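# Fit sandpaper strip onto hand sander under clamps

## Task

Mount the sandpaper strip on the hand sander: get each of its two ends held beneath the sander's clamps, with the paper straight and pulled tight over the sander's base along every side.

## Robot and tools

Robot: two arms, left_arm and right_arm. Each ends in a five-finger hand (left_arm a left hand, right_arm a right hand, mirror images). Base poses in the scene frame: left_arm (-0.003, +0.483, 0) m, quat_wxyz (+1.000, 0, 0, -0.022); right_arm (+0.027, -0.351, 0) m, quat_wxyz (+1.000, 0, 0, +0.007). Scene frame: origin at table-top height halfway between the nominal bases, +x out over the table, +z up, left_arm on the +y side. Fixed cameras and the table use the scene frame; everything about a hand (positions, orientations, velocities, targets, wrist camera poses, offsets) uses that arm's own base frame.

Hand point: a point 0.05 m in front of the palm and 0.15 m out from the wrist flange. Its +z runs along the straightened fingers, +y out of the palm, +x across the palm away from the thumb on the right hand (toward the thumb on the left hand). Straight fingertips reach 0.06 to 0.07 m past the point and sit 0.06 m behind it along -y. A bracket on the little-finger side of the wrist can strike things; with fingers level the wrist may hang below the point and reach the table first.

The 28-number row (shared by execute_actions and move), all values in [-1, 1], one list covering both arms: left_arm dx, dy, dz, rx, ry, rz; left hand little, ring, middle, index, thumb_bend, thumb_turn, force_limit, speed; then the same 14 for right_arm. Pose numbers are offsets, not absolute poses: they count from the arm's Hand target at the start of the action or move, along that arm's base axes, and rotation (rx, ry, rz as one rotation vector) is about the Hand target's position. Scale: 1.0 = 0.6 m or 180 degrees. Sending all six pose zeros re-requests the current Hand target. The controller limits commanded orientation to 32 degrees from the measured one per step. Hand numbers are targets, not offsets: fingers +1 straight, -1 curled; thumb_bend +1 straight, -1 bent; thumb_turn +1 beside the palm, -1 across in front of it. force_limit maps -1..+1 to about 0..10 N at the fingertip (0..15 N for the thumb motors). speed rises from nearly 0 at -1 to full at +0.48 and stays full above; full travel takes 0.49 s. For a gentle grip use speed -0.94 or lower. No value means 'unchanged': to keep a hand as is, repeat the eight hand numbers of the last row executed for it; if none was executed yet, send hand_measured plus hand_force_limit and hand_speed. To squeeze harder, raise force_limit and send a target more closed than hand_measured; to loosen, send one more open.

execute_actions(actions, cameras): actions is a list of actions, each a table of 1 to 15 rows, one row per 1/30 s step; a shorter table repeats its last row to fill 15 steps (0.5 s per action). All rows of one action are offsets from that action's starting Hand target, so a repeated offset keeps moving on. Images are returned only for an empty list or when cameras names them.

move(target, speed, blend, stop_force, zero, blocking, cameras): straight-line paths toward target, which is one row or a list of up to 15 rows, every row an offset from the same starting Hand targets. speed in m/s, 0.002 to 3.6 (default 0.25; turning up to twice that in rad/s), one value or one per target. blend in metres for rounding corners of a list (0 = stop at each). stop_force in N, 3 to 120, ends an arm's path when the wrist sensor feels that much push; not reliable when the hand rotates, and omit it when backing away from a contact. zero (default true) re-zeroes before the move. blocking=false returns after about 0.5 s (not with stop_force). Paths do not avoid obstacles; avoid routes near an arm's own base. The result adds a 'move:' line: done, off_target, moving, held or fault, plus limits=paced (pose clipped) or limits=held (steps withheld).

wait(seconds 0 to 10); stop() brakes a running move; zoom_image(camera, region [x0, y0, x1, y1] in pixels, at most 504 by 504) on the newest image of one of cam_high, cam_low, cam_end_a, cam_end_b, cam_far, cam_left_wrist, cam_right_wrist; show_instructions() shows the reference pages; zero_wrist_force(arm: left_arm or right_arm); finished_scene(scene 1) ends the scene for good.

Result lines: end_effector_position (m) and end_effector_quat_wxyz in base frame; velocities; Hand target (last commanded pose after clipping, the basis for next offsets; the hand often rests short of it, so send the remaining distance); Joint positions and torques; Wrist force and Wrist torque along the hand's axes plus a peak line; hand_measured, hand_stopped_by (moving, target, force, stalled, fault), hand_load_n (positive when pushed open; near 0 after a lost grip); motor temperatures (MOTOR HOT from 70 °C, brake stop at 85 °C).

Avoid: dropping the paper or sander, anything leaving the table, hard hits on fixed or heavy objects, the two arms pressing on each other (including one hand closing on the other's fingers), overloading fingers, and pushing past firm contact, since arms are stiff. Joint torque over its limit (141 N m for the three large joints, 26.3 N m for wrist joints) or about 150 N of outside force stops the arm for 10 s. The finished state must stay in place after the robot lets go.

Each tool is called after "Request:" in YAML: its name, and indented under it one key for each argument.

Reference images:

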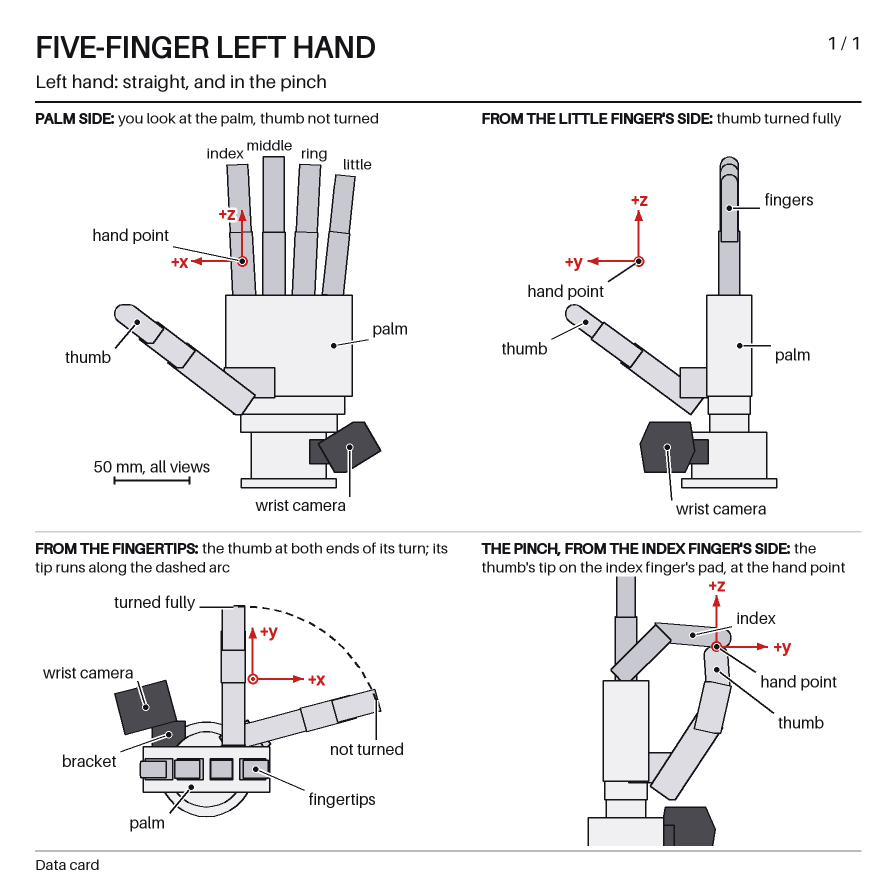

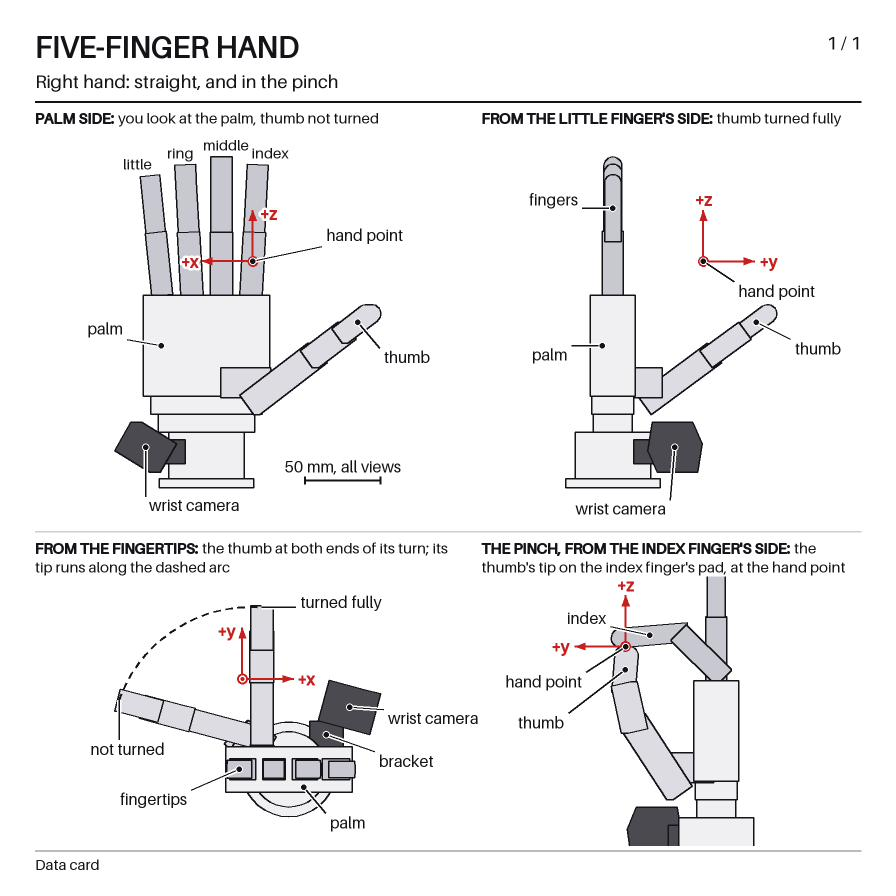

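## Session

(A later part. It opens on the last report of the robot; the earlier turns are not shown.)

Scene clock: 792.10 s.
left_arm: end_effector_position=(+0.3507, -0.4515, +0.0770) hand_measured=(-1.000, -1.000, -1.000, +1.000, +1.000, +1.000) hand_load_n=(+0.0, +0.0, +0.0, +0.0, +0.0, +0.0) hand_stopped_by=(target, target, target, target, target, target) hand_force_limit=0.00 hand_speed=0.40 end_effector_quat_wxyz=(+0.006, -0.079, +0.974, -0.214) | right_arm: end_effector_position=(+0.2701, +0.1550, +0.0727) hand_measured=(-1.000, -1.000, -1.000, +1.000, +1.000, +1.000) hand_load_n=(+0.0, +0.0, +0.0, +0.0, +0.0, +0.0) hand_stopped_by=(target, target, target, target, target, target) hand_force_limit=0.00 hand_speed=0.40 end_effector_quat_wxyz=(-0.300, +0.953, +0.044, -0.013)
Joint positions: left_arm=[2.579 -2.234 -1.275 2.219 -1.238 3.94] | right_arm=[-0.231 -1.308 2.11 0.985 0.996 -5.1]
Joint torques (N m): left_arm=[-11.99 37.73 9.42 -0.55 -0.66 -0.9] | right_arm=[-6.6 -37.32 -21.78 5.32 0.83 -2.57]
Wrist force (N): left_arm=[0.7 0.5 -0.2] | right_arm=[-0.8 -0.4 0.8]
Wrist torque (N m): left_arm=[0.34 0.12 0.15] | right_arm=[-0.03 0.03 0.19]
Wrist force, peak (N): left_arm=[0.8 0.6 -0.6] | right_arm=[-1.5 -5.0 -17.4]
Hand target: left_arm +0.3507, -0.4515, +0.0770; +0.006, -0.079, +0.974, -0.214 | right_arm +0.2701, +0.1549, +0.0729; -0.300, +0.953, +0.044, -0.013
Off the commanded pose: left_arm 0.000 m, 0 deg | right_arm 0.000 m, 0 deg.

Request:
move:
  target: [0,0,0,0,0,0,-1,-1,-1,1,1,1,0,0.4,0,0,0,0,0,0,-1,1,-1,1,1,1,0,0.1]
  cameras: ["cam_end_b","cam_far","cam_low"]

Request:
wait:
  seconds: 0.5
  cameras: ["cam_end_b","cam_low"]

Scene clock: 797.93 s.
left_arm: end_effector_position=(+0.3507, -0.4515, +0.0770) hand_measured=(-1.000, -1.000, -1.000, +1.000, +1.000, +1.000) hand_load_n=(+0.0, +0.0, +0.0, +0.0, +0.0, +0.0) hand_stopped_by=(target, target, target, target, target, target) hand_force_limit=0.00 hand_speed=0.40 end_effector_quat_wxyz=(+0.006, -0.079, +0.974, -0.214) | right_arm: end_effector_position=(+0.2701, +0.1549, +0.0729) hand_measured=(-1.000, +1.000, -1.000, +1.000, +1.000, +1.000) hand_load_n=(+0.0, +0.0, +0.0, +0.0, +0.0, +0.0) hand_stopped_by=(target, target, target, target, target, target) hand_force_limit=0.00 hand_speed=0.10 end_effector_quat_wxyz=(-0.300, +0.953, +0.044, -0.013)
Joint positions: left_arm=[2.579 -2.234 -1.275 2.219 -1.238 3.94] | right_arm=[-0.232 -1.308 2.109 0.986 0.996 -5.1]
Joint torques (N m): left_arm=[-11.83 38.01 9.37 -0.61 -0.65 -0.76] | right_arm=[-6.77 -37.44 -20.34 4.64 0.47 -2.58]
Wrist force (N): left_arm=[0.6 0.1 -0.4] | right_arm=[-1.0 -0.3 0.8]
Wrist torque (N m): left_arm=[0.29 0.12 0.17] | right_arm=[-0.02 0.06 0.19]
Wrist force, peak (N): left_arm=[0.9 0.6 -0.8] | right_arm=[-1.2 -0.5 0.7]
Hand target: left_arm +0.3507, -0.4515, +0.0770; +0.006, -0.079, +0.974, -0.214 | right_arm +0.2701, +0.1549, +0.0729; -0.300, +0.953, +0.044, -0.013
Off the commanded pose: left_arm 0.000 m, 0 deg | right_arm 0.000 m, 0 deg.
move: done
Images, in order (width x height): cam_low 672x504, cam_end_b 672x504, cam_far 672x504.

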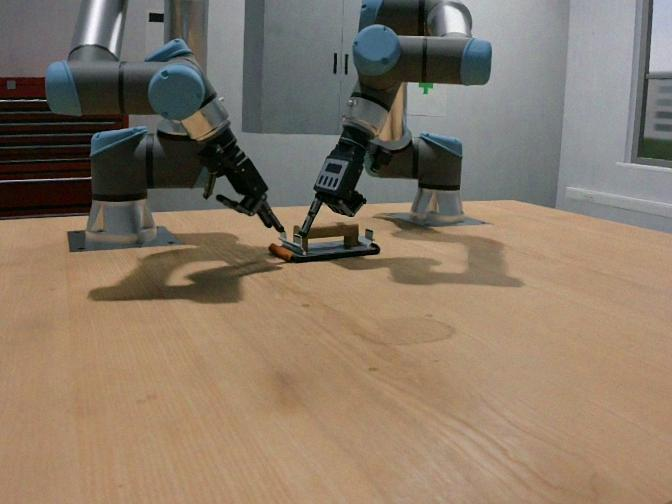

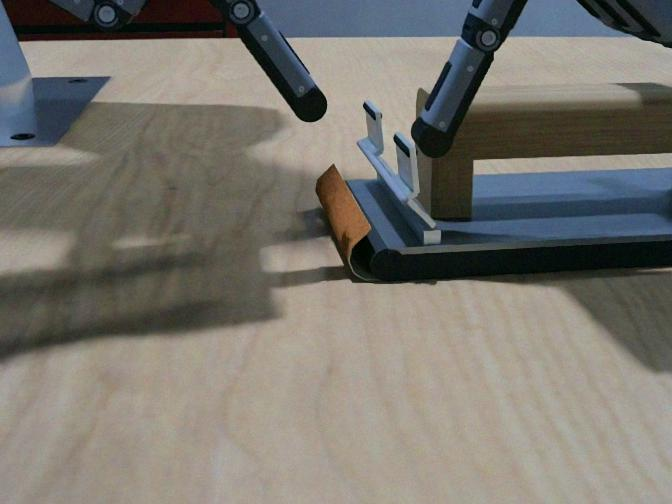

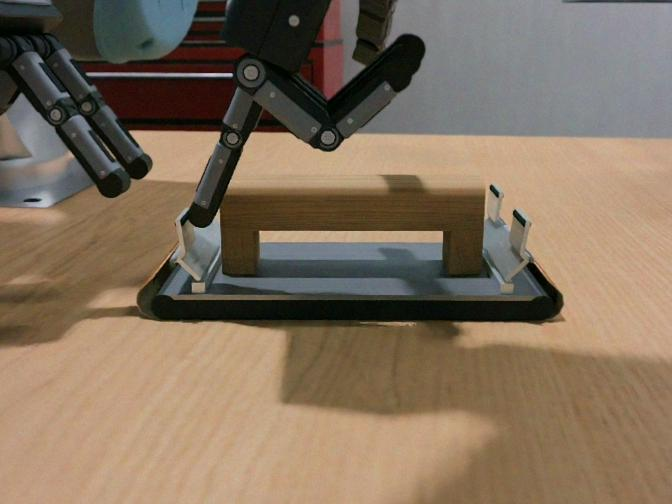

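Scene clock: 798.43 s.
left_arm: end_effector_position=(+0.3507, -0.4515, +0.0770) hand_measured=(-1.000, -1.000, -1.000, +1.000, +1.000, +1.000) hand_load_n=(+0.0, +0.0, +0.0, +0.0, +0.0, +0.0) hand_stopped_by=(target, target, target, target, target, target) hand_force_limit=0.00 hand_speed=0.40 end_effector_quat_wxyz=(+0.006, -0.079, +0.974, -0.214) | right_arm: end_effector_position=(+0.2701, +0.1549, +0.0729) hand_measured=(-1.000, +1.000, -1.000, +1.000, +1.000, +1.000) hand_load_n=(+0.0, +0.0, +0.0, +0.0, +0.0, +0.0) hand_stopped_by=(target, target, target, target, target, target) hand_force_limit=0.00 hand_speed=0.10 end_effector_quat_wxyz=(-0.300, +0.953, +0.044, -0.013)
Joint positions: left_arm=[2.579 -2.234 -1.275 2.219 -1.238 3.94] | right_arm=[-0.232 -1.308 2.109 0.986 0.996 -5.1]
Joint torques (N m): left_arm=[-11.81 38.22 9.2 -0.58 -0.61 -0.72] | right_arm=[-6.27 -37.62 -19.61 4.1 -0.08 -2.55]
Wrist force (N): left_arm=[0.8 0.5 -0.4] | right_arm=[-1.2 -0.5 0.6]
Wrist torque (N m): left_arm=[0.35 0.10 0.15] | right_arm=[-0.04 0.09 0.17]
Wrist force, peak (N): left_arm=[0.9 0.4 -0.6] | right_arm=[-1.1 -0.4 0.9]
Hand target: left_arm +0.3507, -0.4515, +0.0770; +0.006, -0.079, +0.974, -0.214 | right_arm +0.2701, +0.1549, +0.0729; -0.300, +0.953, +0.044, -0.013
Off the commanded pose: left_arm 0.000 m, 0 deg | right_arm 0.000 m, 0 deg.
wait: 0.50 s; at rest by 0.17 s
Images, in order (width x height): cam_low 672x504, cam_end_b 672x504.

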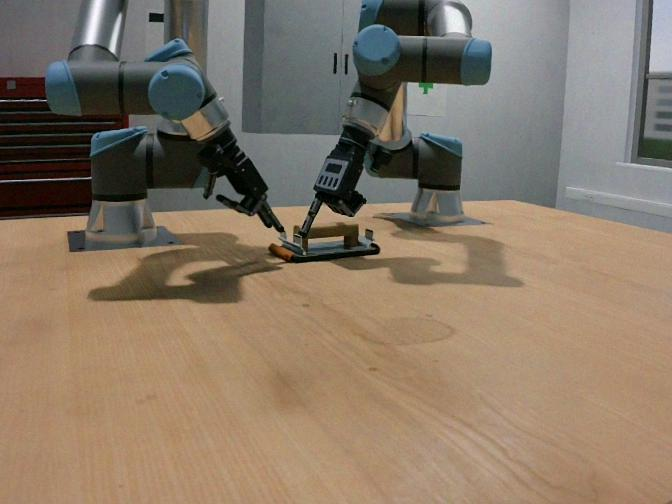

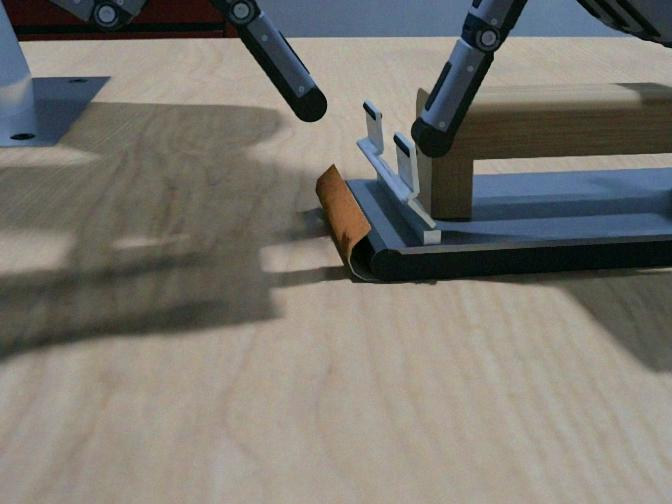

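Request:
move:
  target:
    - [0,0,0,0,0,0,-1,-1,-1,1,1,1,0,0.4,0,0,-0.0795,0,0,0,-1,1,-1,1,1,1,0,0.1]
    - [0,0,0,0,0,0,-1,-1,-1,1,1,1,0,0.4,-0.0015,0.0166,-0.0795,0,0,0,-1,1,-1,1,1,1,0,0.1]
  speed: 0.04
  stop_force: 4
  cameras: ["cam_end_b","cam_far"]

Request:
zoom_image:
  camera: "cam_end_b"
  region: [300, 140, 460, 290]

Request:
zoom_image:
  camera: "cam_far"
  region: [100, 180, 260, 340]

Scene clock: 813.47 s.
left_arm: end_effector_position=(+0.3507, -0.4515, +0.0770) hand_measured=(-1.000, -1.000, -1.000, +1.000, +1.000, +1.000) hand_load_n=(+0.0, +0.5, +0.0, +0.0, -0.5, +0.0) hand_stopped_by=(target, target, target, target, target, target) hand_force_limit=0.00 hand_speed=0.40 end_effector_quat_wxyz=(+0.006, -0.079, +0.974, -0.214) | right_arm: end_effector_position=(+0.2692, +0.1649, +0.0252) hand_measured=(-1.000, +1.000, -1.000, +1.000, +1.000, +1.000) hand_load_n=(+0.0, +0.0, +0.0, +0.0, +0.0, +0.0) hand_stopped_by=(target, target, target, target, target, target) hand_force_limit=0.00 hand_speed=0.10 end_effector_quat_wxyz=(-0.300, +0.953, +0.044, -0.013)
Joint positions: left_arm=[2.579 -2.234 -1.275 2.219 -1.238 3.94] | right_arm=[-0.198 -1.209 2.138 0.836 0.989 -5.061]
Joint torques (N m): left_arm=[-11.98 38.57 10.06 -0.56 -0.64 -0.54] | right_arm=[6.51 -13.93 -18.41 0.71 -2.71 2.76]
Wrist force (N): left_arm=[0.4 0.4 -0.3] | right_arm=[-0.8 -0.3 -0.6]
Wrist torque (N m): left_arm=[0.34 0.15 0.14] | right_arm=[0.08 0.06 0.06]
Wrist force, peak (N): left_arm=[0.7 0.6 -0.8] | right_arm=[-1.3 -0.4 0.9]
Hand target: left_arm +0.3507, -0.4515, +0.0770; +0.006, -0.079, +0.974, -0.214 | right_arm +0.2692, +0.1649, +0.0252; -0.300, +0.953, +0.044, -0.013
Off the commanded pose: left_arm 0.000 m, 0 deg | right_arm 0.000 m, 0 deg.
move: done
Images, in order (width x height): cam_end_b 672x504, cam_far 672x504.

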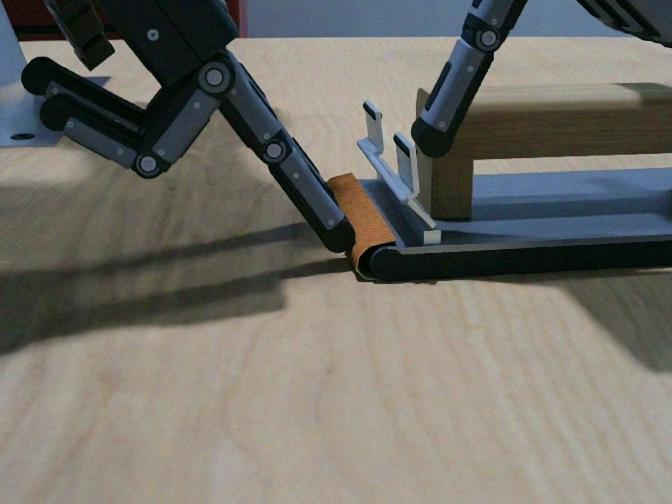

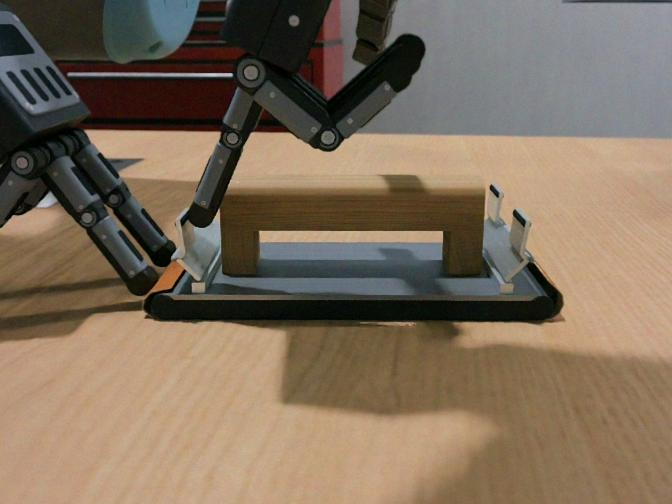

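Scaled by 3.150 from the camera's 672x504 image, which has a finer 960x720 frame.

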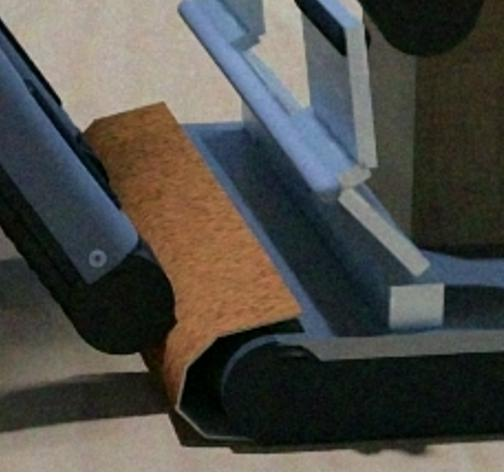

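Scaled by 3.150 from the camera's 672x504 image, which has a finer 960x720 frame.

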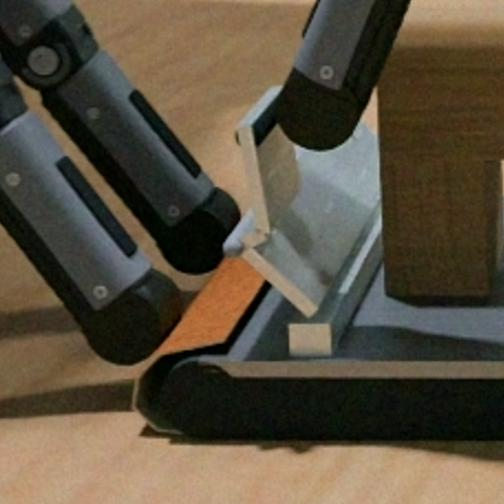

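Request:
move:
  target:
    - [0,0,0,0,0,0,-1,-1,-1,1,1,1,0,0.4,-0.0003,0.0035,-0.001,0,0,0,-1,1,-1,1,1,1,0,0.1]
  speed: 0.02
  stop_force: 4
  cameras: ["cam_end_b","cam_far"]

Request:
zoom_image:
  camera: "cam_end_b"
  region: [300, 140, 460, 290]

Request:
zoom_image:
  camera: "cam_far"
  region: [100, 180, 260, 340]

Scene clock: 820.73 s.
left_arm: end_effector_position=(+0.3507, -0.4515, +0.0770) hand_measured=(-1.000, -1.000, -1.000, +1.000, +1.000, +1.000) hand_load_n=(+0.0, +0.0, +0.5, +0.0, +0.0, +0.0) hand_stopped_by=(target, target, target, target, target, target) hand_force_limit=0.00 hand_speed=0.40 end_effector_quat_wxyz=(+0.006, -0.079, +0.974, -0.214) | right_arm: end_effector_position=(+0.2690, +0.1670, +0.0246) hand_measured=(-1.000, +1.000, -1.000, +1.000, +1.000, +1.000) hand_load_n=(+0.0, +0.0, +0.0, +0.0, +0.0, +0.0) hand_stopped_by=(target, target, target, target, target, target) hand_force_limit=0.00 hand_speed=0.10 end_effector_quat_wxyz=(-0.300, +0.953, +0.044, -0.013)
Joint positions: left_arm=[2.579 -2.234 -1.275 2.219 -1.238 3.94] | right_arm=[-0.191 -1.207 2.137 0.831 0.988 -5.053]
Joint torques (N m): left_arm=[-11.65 38.79 9.91 -0.68 -0.66 -0.41] | right_arm=[5.99 -13.73 -18.32 0.69 -2.78 2.68]
Wrist force (N): left_arm=[0.7 0.4 -0.5] | right_arm=[-0.6 -0.7 -1.1]
Wrist torque (N m): left_arm=[0.35 0.11 0.16] | right_arm=[0.07 0.06 0.07]
Wrist force, peak (N): left_arm=[0.8 0.3 -0.8] | right_arm=[-0.7 -0.6 -1.4]
Hand target: left_arm +0.3507, -0.4515, +0.0770; +0.006, -0.079, +0.974, -0.214 | right_arm +0.2690, +0.1670, +0.0246; -0.300, +0.953, +0.044, -0.013
Off the commanded pose: left_arm 0.000 m, 0 deg | right_arm 0.000 m, 0 deg.
move: done
Images, in order (width x height): cam_end_b 672x504, cam_far 672x504.

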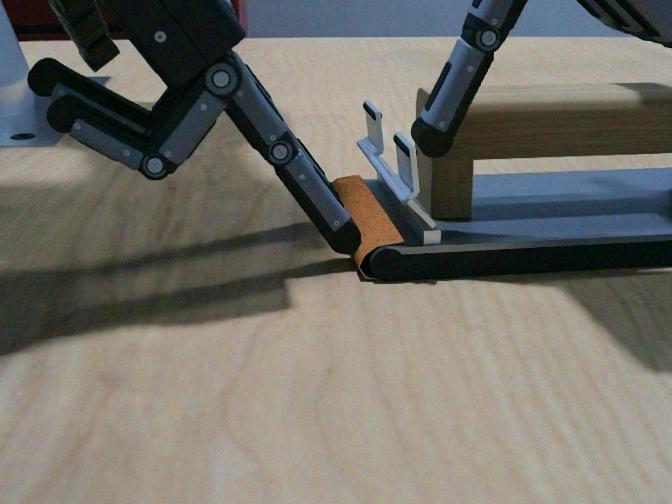

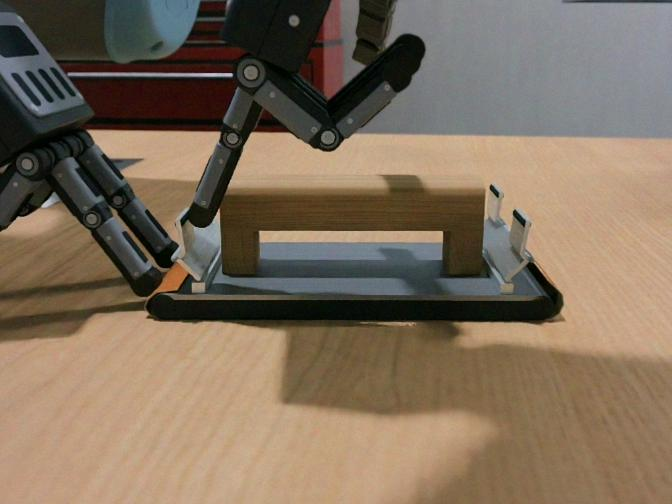

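Scaled by 3.150 from the camera's 672x504 image, which has a finer 960x720 frame.

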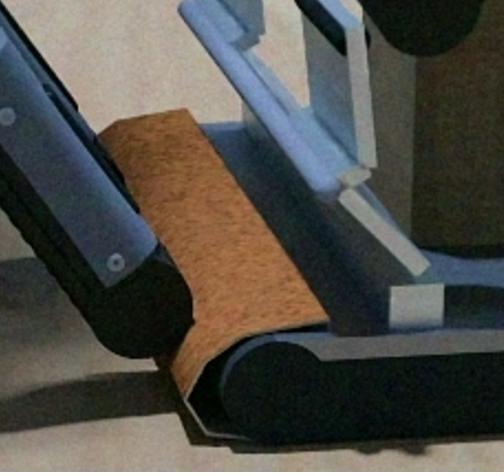

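Scaled by 3.150 from the camera's 672x504 image, which has a finer 960x720 frame.

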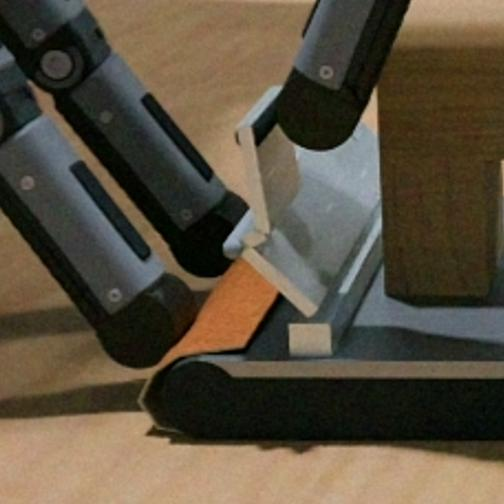

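Request:
move:
  target:
    - [0,0,0,0,0,0,-1,-1,-1,1,1,1,0,0.4,0.0005,-0.006,0,0,0,0,-1,1,-1,1,1,1,0,0.1]
    - [0,0,0,0,0,0,-1,-1,-1,1,1,1,0,0.4,0.0005,-0.006,-0.0017,-0.0013,0.0138,0,-1,1,-1,1,1,1,0,0.1]
    - [0,0,0,0,0,0,-1,-1,-1,1,1,1,0,0.4,-0.0002,0.0015,-0.0017,-0.0013,0.0138,0,-1,1,-1,1,1,1,0,0.1]
  speed: 0.02
  stop_force: 5
  cameras: ["cam_end_b","cam_far"]

Request:
zoom_image:
  camera: "cam_end_b"
  region: [300, 140, 460, 290]

Request:
zoom_image:
  camera: "cam_far"
  region: [100, 180, 260, 340]

Scene clock: 844.60 s.
left_arm: end_effector_position=(+0.3507, -0.4515, +0.0770) hand_measured=(-1.000, -1.000, -1.000, +1.000, +1.000, +1.000) hand_load_n=(+0.0, +0.0, +0.0, +0.0, +0.0, +0.0) hand_stopped_by=(target, target, target, target, target, target) hand_force_limit=0.00 hand_speed=0.40 end_effector_quat_wxyz=(+0.006, -0.079, +0.974, -0.214) | right_arm: end_effector_position=(+0.2689, +0.1679, +0.0236) hand_measured=(-1.000, +1.000, -1.000, +1.000, +1.000, +1.000) hand_load_n=(+0.0, -2.0, +0.0, -0.5, +0.0, +0.0) hand_stopped_by=(target, target, target, target, target, target) hand_force_limit=0.00 hand_speed=0.10 end_effector_quat_wxyz=(-0.299, +0.953, +0.037, -0.033)
Joint positions: left_arm=[2.579 -2.234 -1.275 2.219 -1.238 3.94] | right_arm=[-0.179 -1.177 2.111 0.86 0.997 -5.035]
Joint torques (N m): left_arm=[-12.05 38.98 10.16 -0.75 -0.5 -0.29] | right_arm=[7.2 -14.16 -18.09 0.73 -3.08 2.69]
Wrist force (N): left_arm=[0.5 0.4 -0.2] | right_arm=[-0.5 1.8 -4.9]
Wrist torque (N m): left_arm=[0.32 0.15 0.14] | right_arm=[0.34 0.23 0.16]
Wrist force, peak (N): left_arm=[0.8 0.6 -0.5] | right_arm=[-0.5 1.5 -5.3]
Hand target: left_arm +0.3507, -0.4515, +0.0770; +0.006, -0.079, +0.974, -0.214 | right_arm +0.2689, +0.1679, +0.0236; -0.299, +0.953, +0.037, -0.033
Off the commanded pose: left_arm 0.000 m, 0 deg | right_arm 0.000 m, 0 deg.
move: done
Images, in order (width x height): cam_end_b 672x504, cam_far 672x504.

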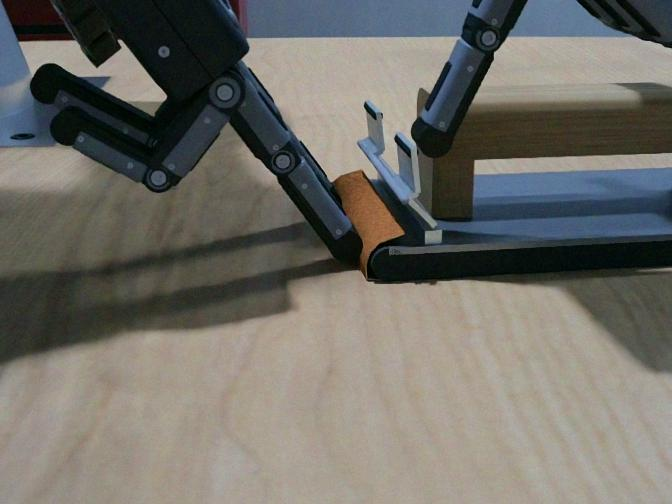

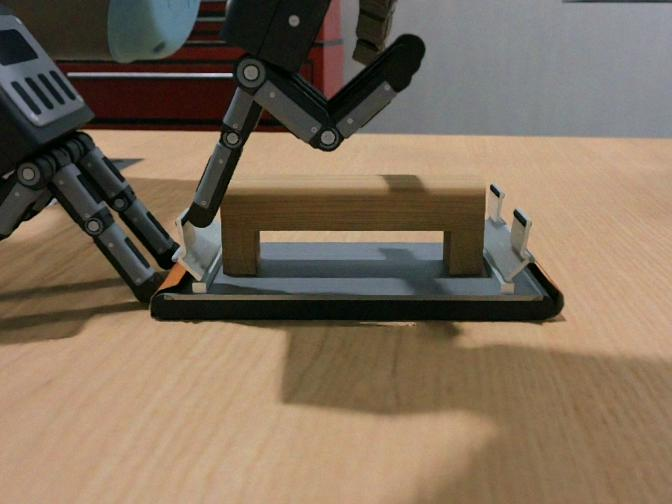

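Scaled by 3.150 from the camera's 672x504 image, which has a finer 960x720 frame.

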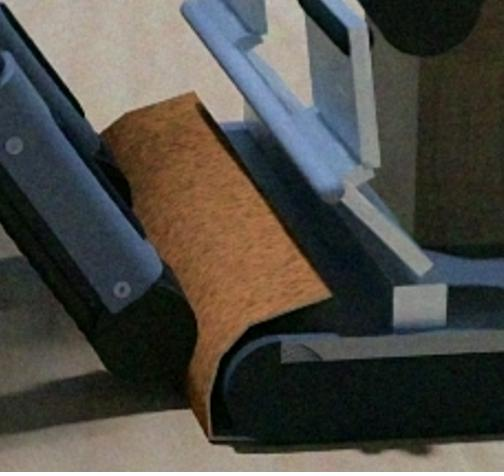

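Scaled by 3.150 from the camera's 672x504 image, which has a finer 960x720 frame.

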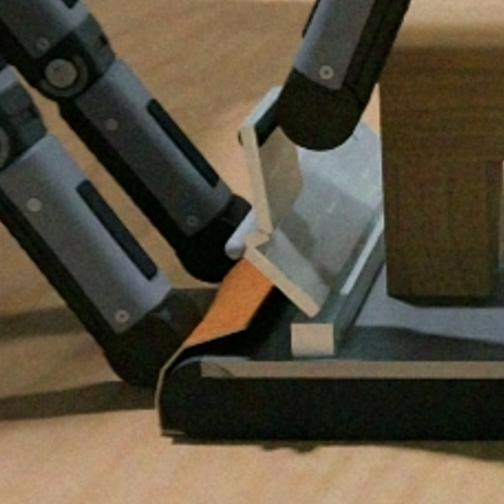

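Request:
move:
  target:
    - [0.0001,-0.0008,-0.0042,0,0,0,-1,-1,-1,1,1,1,0,0.4,0,0,0,0,0,0,-1,1,-1,1,1,1,0,0.1]
    - [0.0021,-0.0143,-0.0083,0,0,0,-1,-1,-1,1,1,1,0,0.4,0,0,0,0,0,0,-1,1,-1,1,1,1,0,0.1]
  speed: 0.03
  stop_force: 6
  cameras: ["cam_end_b","cam_far"]

Request:
zoom_image:
  camera: "cam_end_b"
  region: [300, 100, 460, 290]

Request:
zoom_image:
  camera: "cam_far"
  region: [100, 180, 260, 340]

Scene clock: 858.23 s.
left_arm: end_effector_position=(+0.3520, -0.4601, +0.0720) hand_measured=(-1.000, -1.000, -1.000, +1.000, +1.000, +1.000) hand_load_n=(+0.0, +0.0, +0.0, +0.0, +0.0, +0.0) hand_stopped_by=(target, target, target, target, target, target) hand_force_limit=0.00 hand_speed=0.40 end_effector_quat_wxyz=(+0.006, -0.079, +0.974, -0.214) | right_arm: end_effector_position=(+0.2689, +0.1679, +0.0236) hand_measured=(-1.000, +1.000, -1.000, +1.000, +1.000, +1.000) hand_load_n=(+0.0, +0.0, +0.0, +0.0, +0.0, +0.0) hand_stopped_by=(target, target, target, target, target, target) hand_force_limit=0.00 hand_speed=0.10 end_effector_quat_wxyz=(-0.299, +0.953, +0.037, -0.033)
Joint positions: left_arm=[2.566 -2.255 -1.252 2.22 -1.241 3.928] | right_arm=[-0.178 -1.177 2.111 0.86 0.997 -5.035]
Joint torques (N m): left_arm=[-11.77 36.49 28.13 -3.42 -0.93 -2.26] | right_arm=[1.43 -18.49 -17.73 2.67 -0.34 2.74]
Wrist force (N): left_arm=[0.5 0.6 -0.4] | right_arm=[-0.6 -0.5 0.6]
Wrist torque (N m): left_arm=[0.36 0.16 0.12] | right_arm=[-0.03 0.01 0.08]
Wrist force, peak (N): left_arm=[0.3 3.7 -5.8] | right_arm=[-0.6 1.9 -5.2]
Hand target: left_arm +0.3520, -0.4601, +0.0720; +0.006, -0.079, +0.974, -0.214 | right_arm +0.2689, +0.1679, +0.0236; -0.299, +0.953, +0.037, -0.033
Off the commanded pose: left_arm 0.000 m, 0 deg | right_arm 0.000 m, 0 deg.
move: done
Images, in order (width x height): cam_end_b 672x504, cam_far 672x504.

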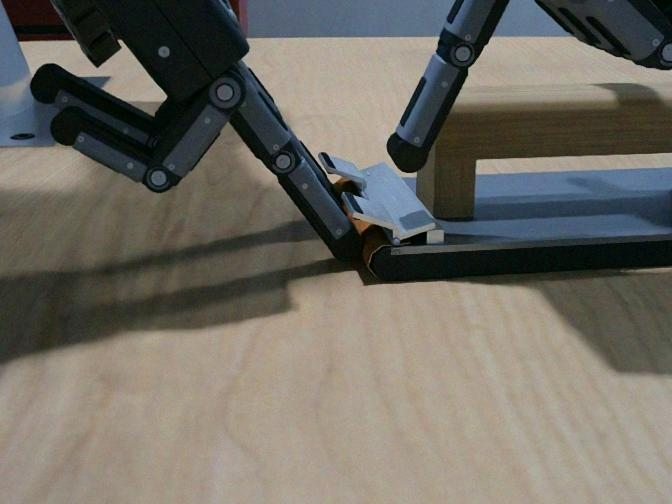

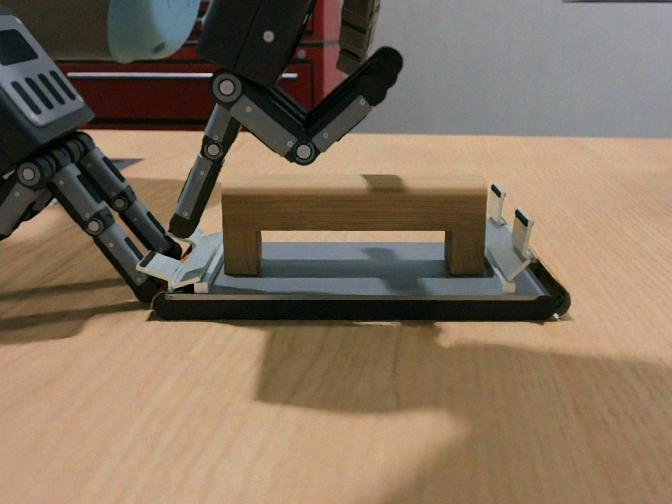

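Scaled by 2.653 from the camera's 672x504 image, which has a finer 960x720 frame.

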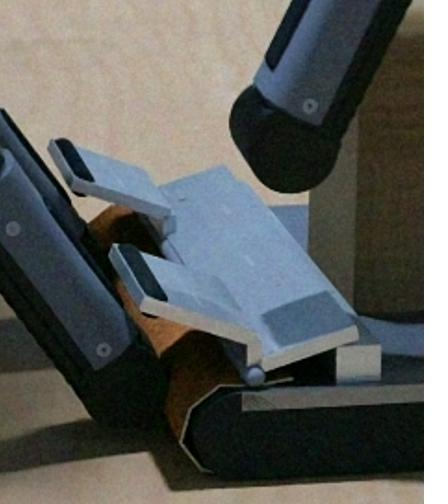

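Scaled by 3.150 from the camera's 672x504 image, which has a finer 960x720 frame.

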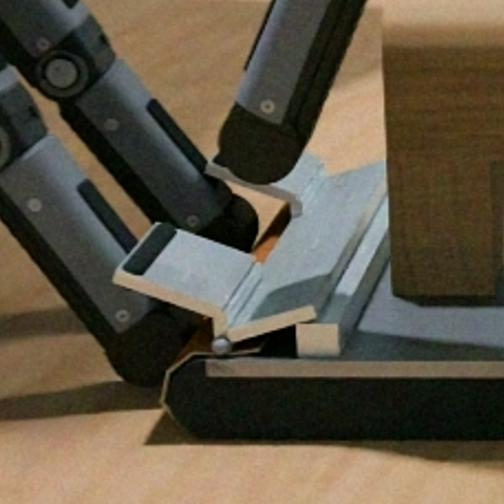

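Request:
zoom_image:
  camera: "cam_end_b"
  region: [340, 200, 460, 290]

Request:
zoom_image:
  camera: "cam_far"
  region: [460, 160, 600, 340]

Request:
execute_actions:
  actions: []
  cameras: ["cam_end_a","cam_high","cam_low"]

Request:
zoom_image:
  camera: "cam_end_a"
  region: [400, 160, 540, 280]

Scaled by 4.200 from the camera's 672x504 image, which has a finer 960x720 frame.

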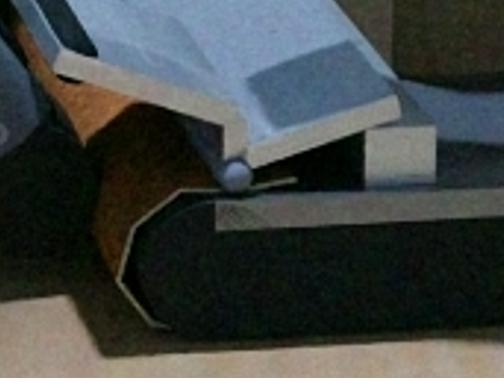

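Scaled by 2.800 from the camera's 672x504 image, which has a finer 960x720 frame.

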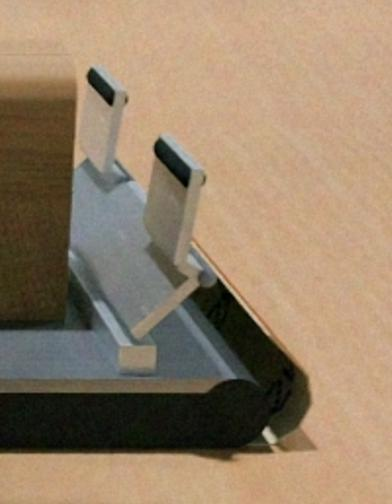

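Scene clock: 864.80 s.
left_arm: end_effector_position=(+0.3520, -0.4601, +0.0720) hand_measured=(-1.000, -1.000, -1.000, +1.000, +1.000, +1.000) hand_load_n=(+0.0, +0.0, +0.0, +0.0, +0.0, +0.0) hand_stopped_by=(target, target, target, target, target, target) hand_force_limit=0.00 hand_speed=0.40 end_effector_quat_wxyz=(+0.006, -0.079, +0.974, -0.214) | right_arm: end_effector_position=(+0.2689, +0.1679, +0.0236) hand_measured=(-1.000, +1.000, -1.000, +1.000, +1.000, +1.000) hand_load_n=(+0.0, -0.5, +0.0, -0.5, +0.0, -0.5) hand_stopped_by=(target, target, target, target, target, target) hand_force_limit=0.00 hand_speed=0.10 end_effector_quat_wxyz=(-0.299, +0.953, +0.037, -0.033)
Joint positions: left_arm=[2.566 -2.255 -1.252 2.22 -1.241 3.928] | right_arm=[-0.179 -1.177 2.111 0.86 0.997 -5.035]
Joint velocities: within noise
Joint torques (N m): left_arm=[-12.09 36.33 28.09 -3.39 -0.91 -2.25] | right_arm=[-4.33 -33.45 -16.55 4.62 0.77 2.55]
Motor temperatures (°C): left_arm=[23 27 26 28 29 26] | right_arm=[26 24 26 34 28 34]
Wrist force (N): left_arm=[0.7 0.5 -0.4] | right_arm=[-0.6 -0.4 0.5]
Wrist torque (N m): left_arm=[0.34 0.12 0.14] | right_arm=[-0.01 0.02 0.08]
Wrist force, peak (N): left_arm=[0.8 0.7 -0.5] | right_arm=[-0.5 -0.3 1.0]
Hand target: left_arm +0.3520, -0.4601, +0.0720; +0.006, -0.079, +0.974, -0.214 | right_arm +0.2689, +0.1679, +0.0236; -0.299, +0.953, +0.037, -0.033
Off the commanded pose: left_arm 0.000 m, 0 deg | right_arm 0.000 m, 0 deg.
Images, in order (width x height): cam_high 672x504, cam_low 672x504, cam_end_a 672x504.

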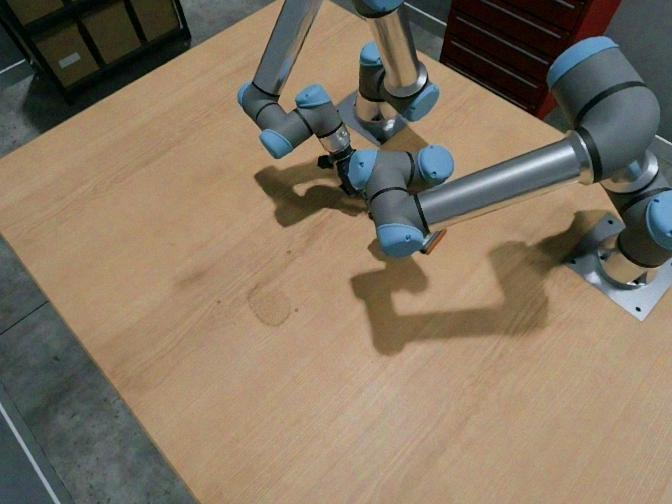

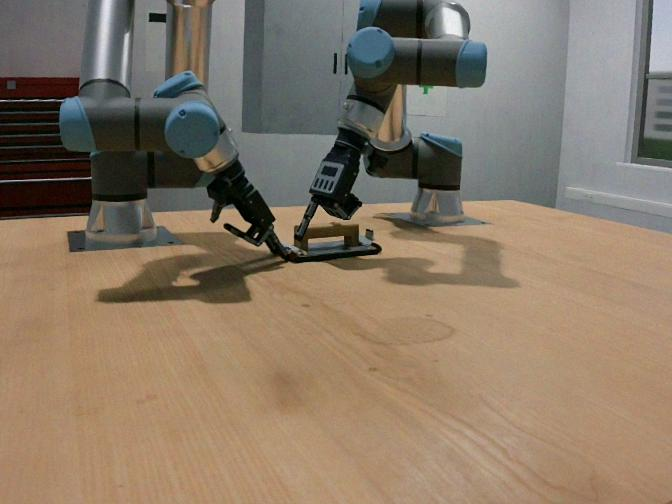

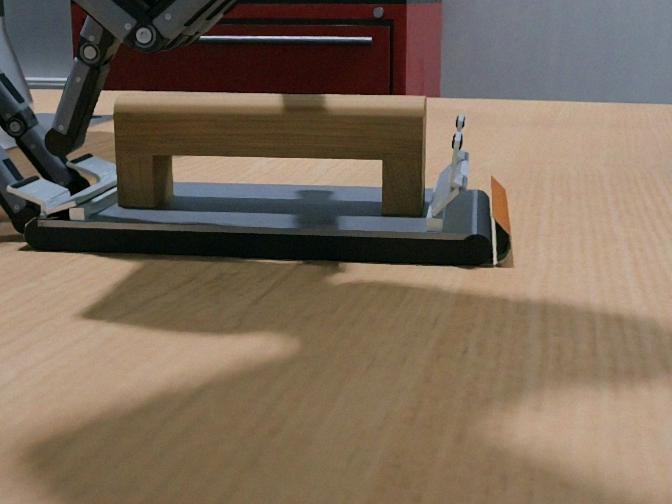

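Scaled by 3.600 from the camera's 672x504 image, which has a finer 960x720 frame.

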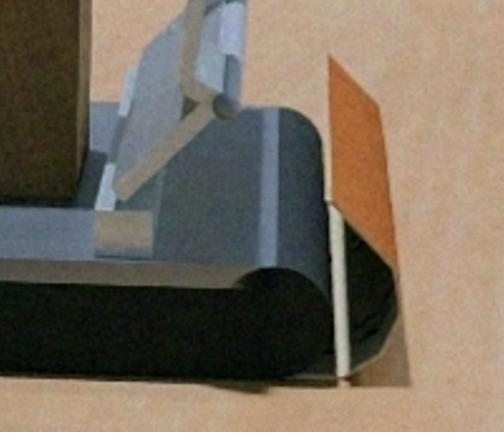

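Request:
move:
  target:
    - [0,0,0.02,0,0,0,-1,-1,-1,1,1,1,0,0.4,0.0008,-0.0083,0,0,0,0,-1,1,-1,1,1,1,0,0.1]
    - [0,0,0.12,0,0,0,-1,-1,-1,1,1,1,0,0.4,0.0075,-0.083,0.0,0,0,0,-1,1,-1,1,1,1,0,0.1]
  speed: [0.03,0.1]
  blend: [0.005,0]
  cameras: ["cam_end_b","cam_far","cam_high","cam_end_a"]

Request:
zoom_image:
  camera: "cam_end_b"
  region: [310, 150, 470, 290]

Request:
zoom_image:
  camera: "cam_far"
  region: [120, 200, 260, 340]

Scene clock: 910.80 s.
left_arm: end_effector_position=(+0.3519, -0.4601, +0.1439) hand_measured=(-1.000, -1.000, -1.000, +1.000, +1.000, +1.000) hand_load_n=(+0.0, +0.0, +0.0, -0.5, +0.0, +0.0) hand_stopped_by=(target, target, target, target, target, target) hand_force_limit=0.00 hand_speed=0.40 end_effector_quat_wxyz=(+0.006, -0.079, +0.974, -0.214) | right_arm: end_effector_position=(+0.2734, +0.1182, +0.0236) hand_measured=(-1.000, +1.000, -1.000, +1.000, +1.000, +1.000) hand_load_n=(+0.0, +0.0, +0.0, +0.0, +0.0, -0.5) hand_stopped_by=(target, target, target, target, target, target) hand_force_limit=0.00 hand_speed=0.10 end_effector_quat_wxyz=(-0.299, +0.953, +0.037, -0.033)
Joint positions: left_arm=[2.566 -2.203 -1.148 2.065 -1.241 3.928] | right_arm=[-0.337 -1.167 2.134 0.921 1.039 -5.214]
Joint torques (N m): left_arm=[-5.58 51.7 28.8 -3.53 0.04 1.46] | right_arm=[-6.2 -14.56 -0.68 5.59 0.88 -2.56]
Wrist force (N): left_arm=[0.7 0.2 -0.7] | right_arm=[-0.7 -0.5 0.6]
Wrist torque (N m): left_arm=[0.29 0.08 0.18] | right_arm=[-0.08 0.02 0.20]
Wrist force, peak (N): left_arm=[1.1 0.4 -0.6] | right_arm=[-0.8 -0.3 1.1]
Hand target: left_arm +0.3520, -0.4601, +0.1440; +0.006, -0.079, +0.974, -0.214 | right_arm +0.2734, +0.1181, +0.0236; -0.299, +0.953, +0.037, -0.033
Off the commanded pose: left_arm 0.000 m, 0 deg | right_arm 0.000 m, 0 deg.
move: done
Images, in order (width x height): cam_high 672x504, cam_end_a 672x504, cam_end_b 672x504, cam_far 672x504.

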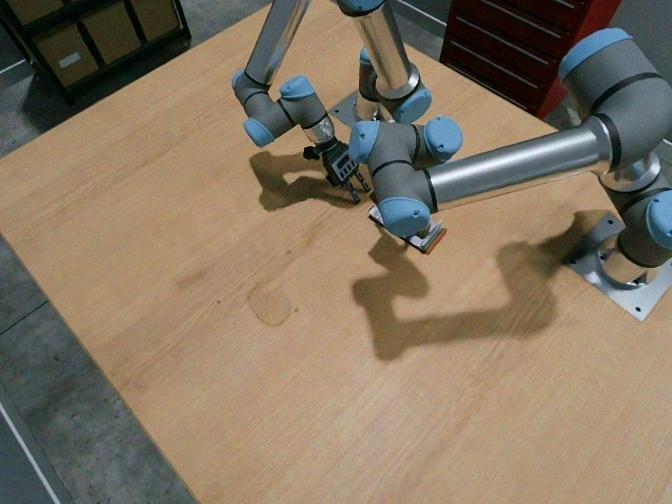

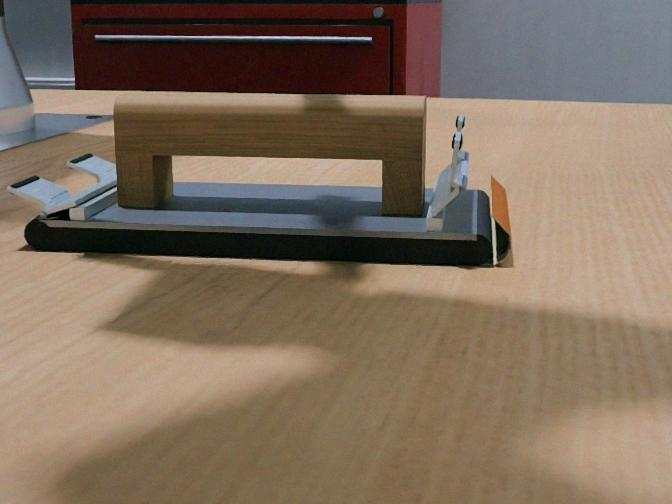

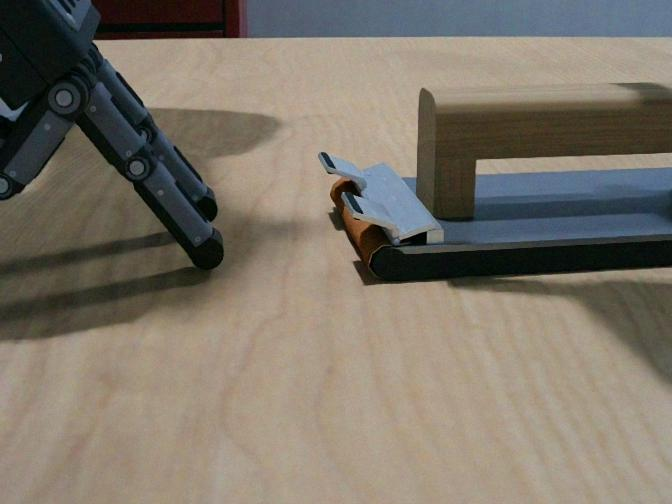

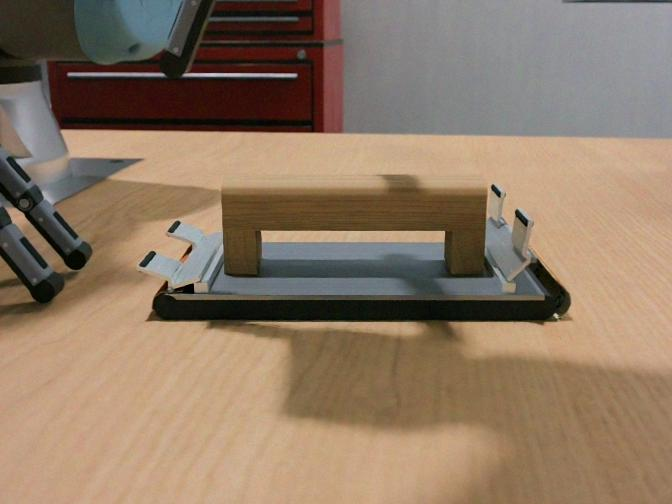

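Scaled by 3.150 from the camera's 672x504 image, which has a finer 960x720 frame.

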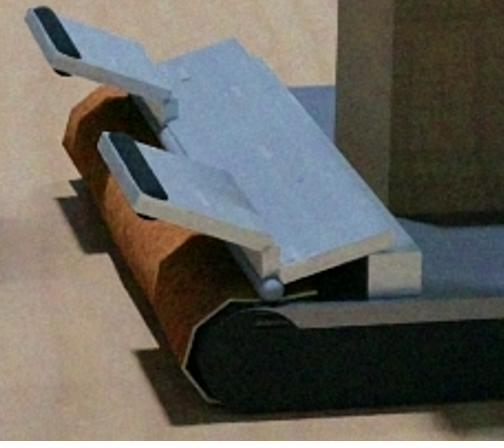

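Scaled by 3.600 from the camera's 672x504 image, which has a finer 960x720 frame.

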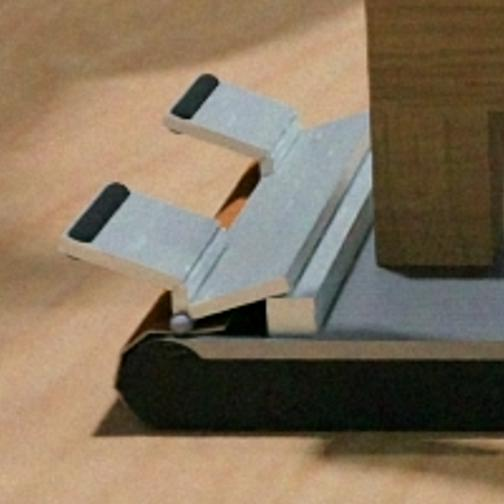

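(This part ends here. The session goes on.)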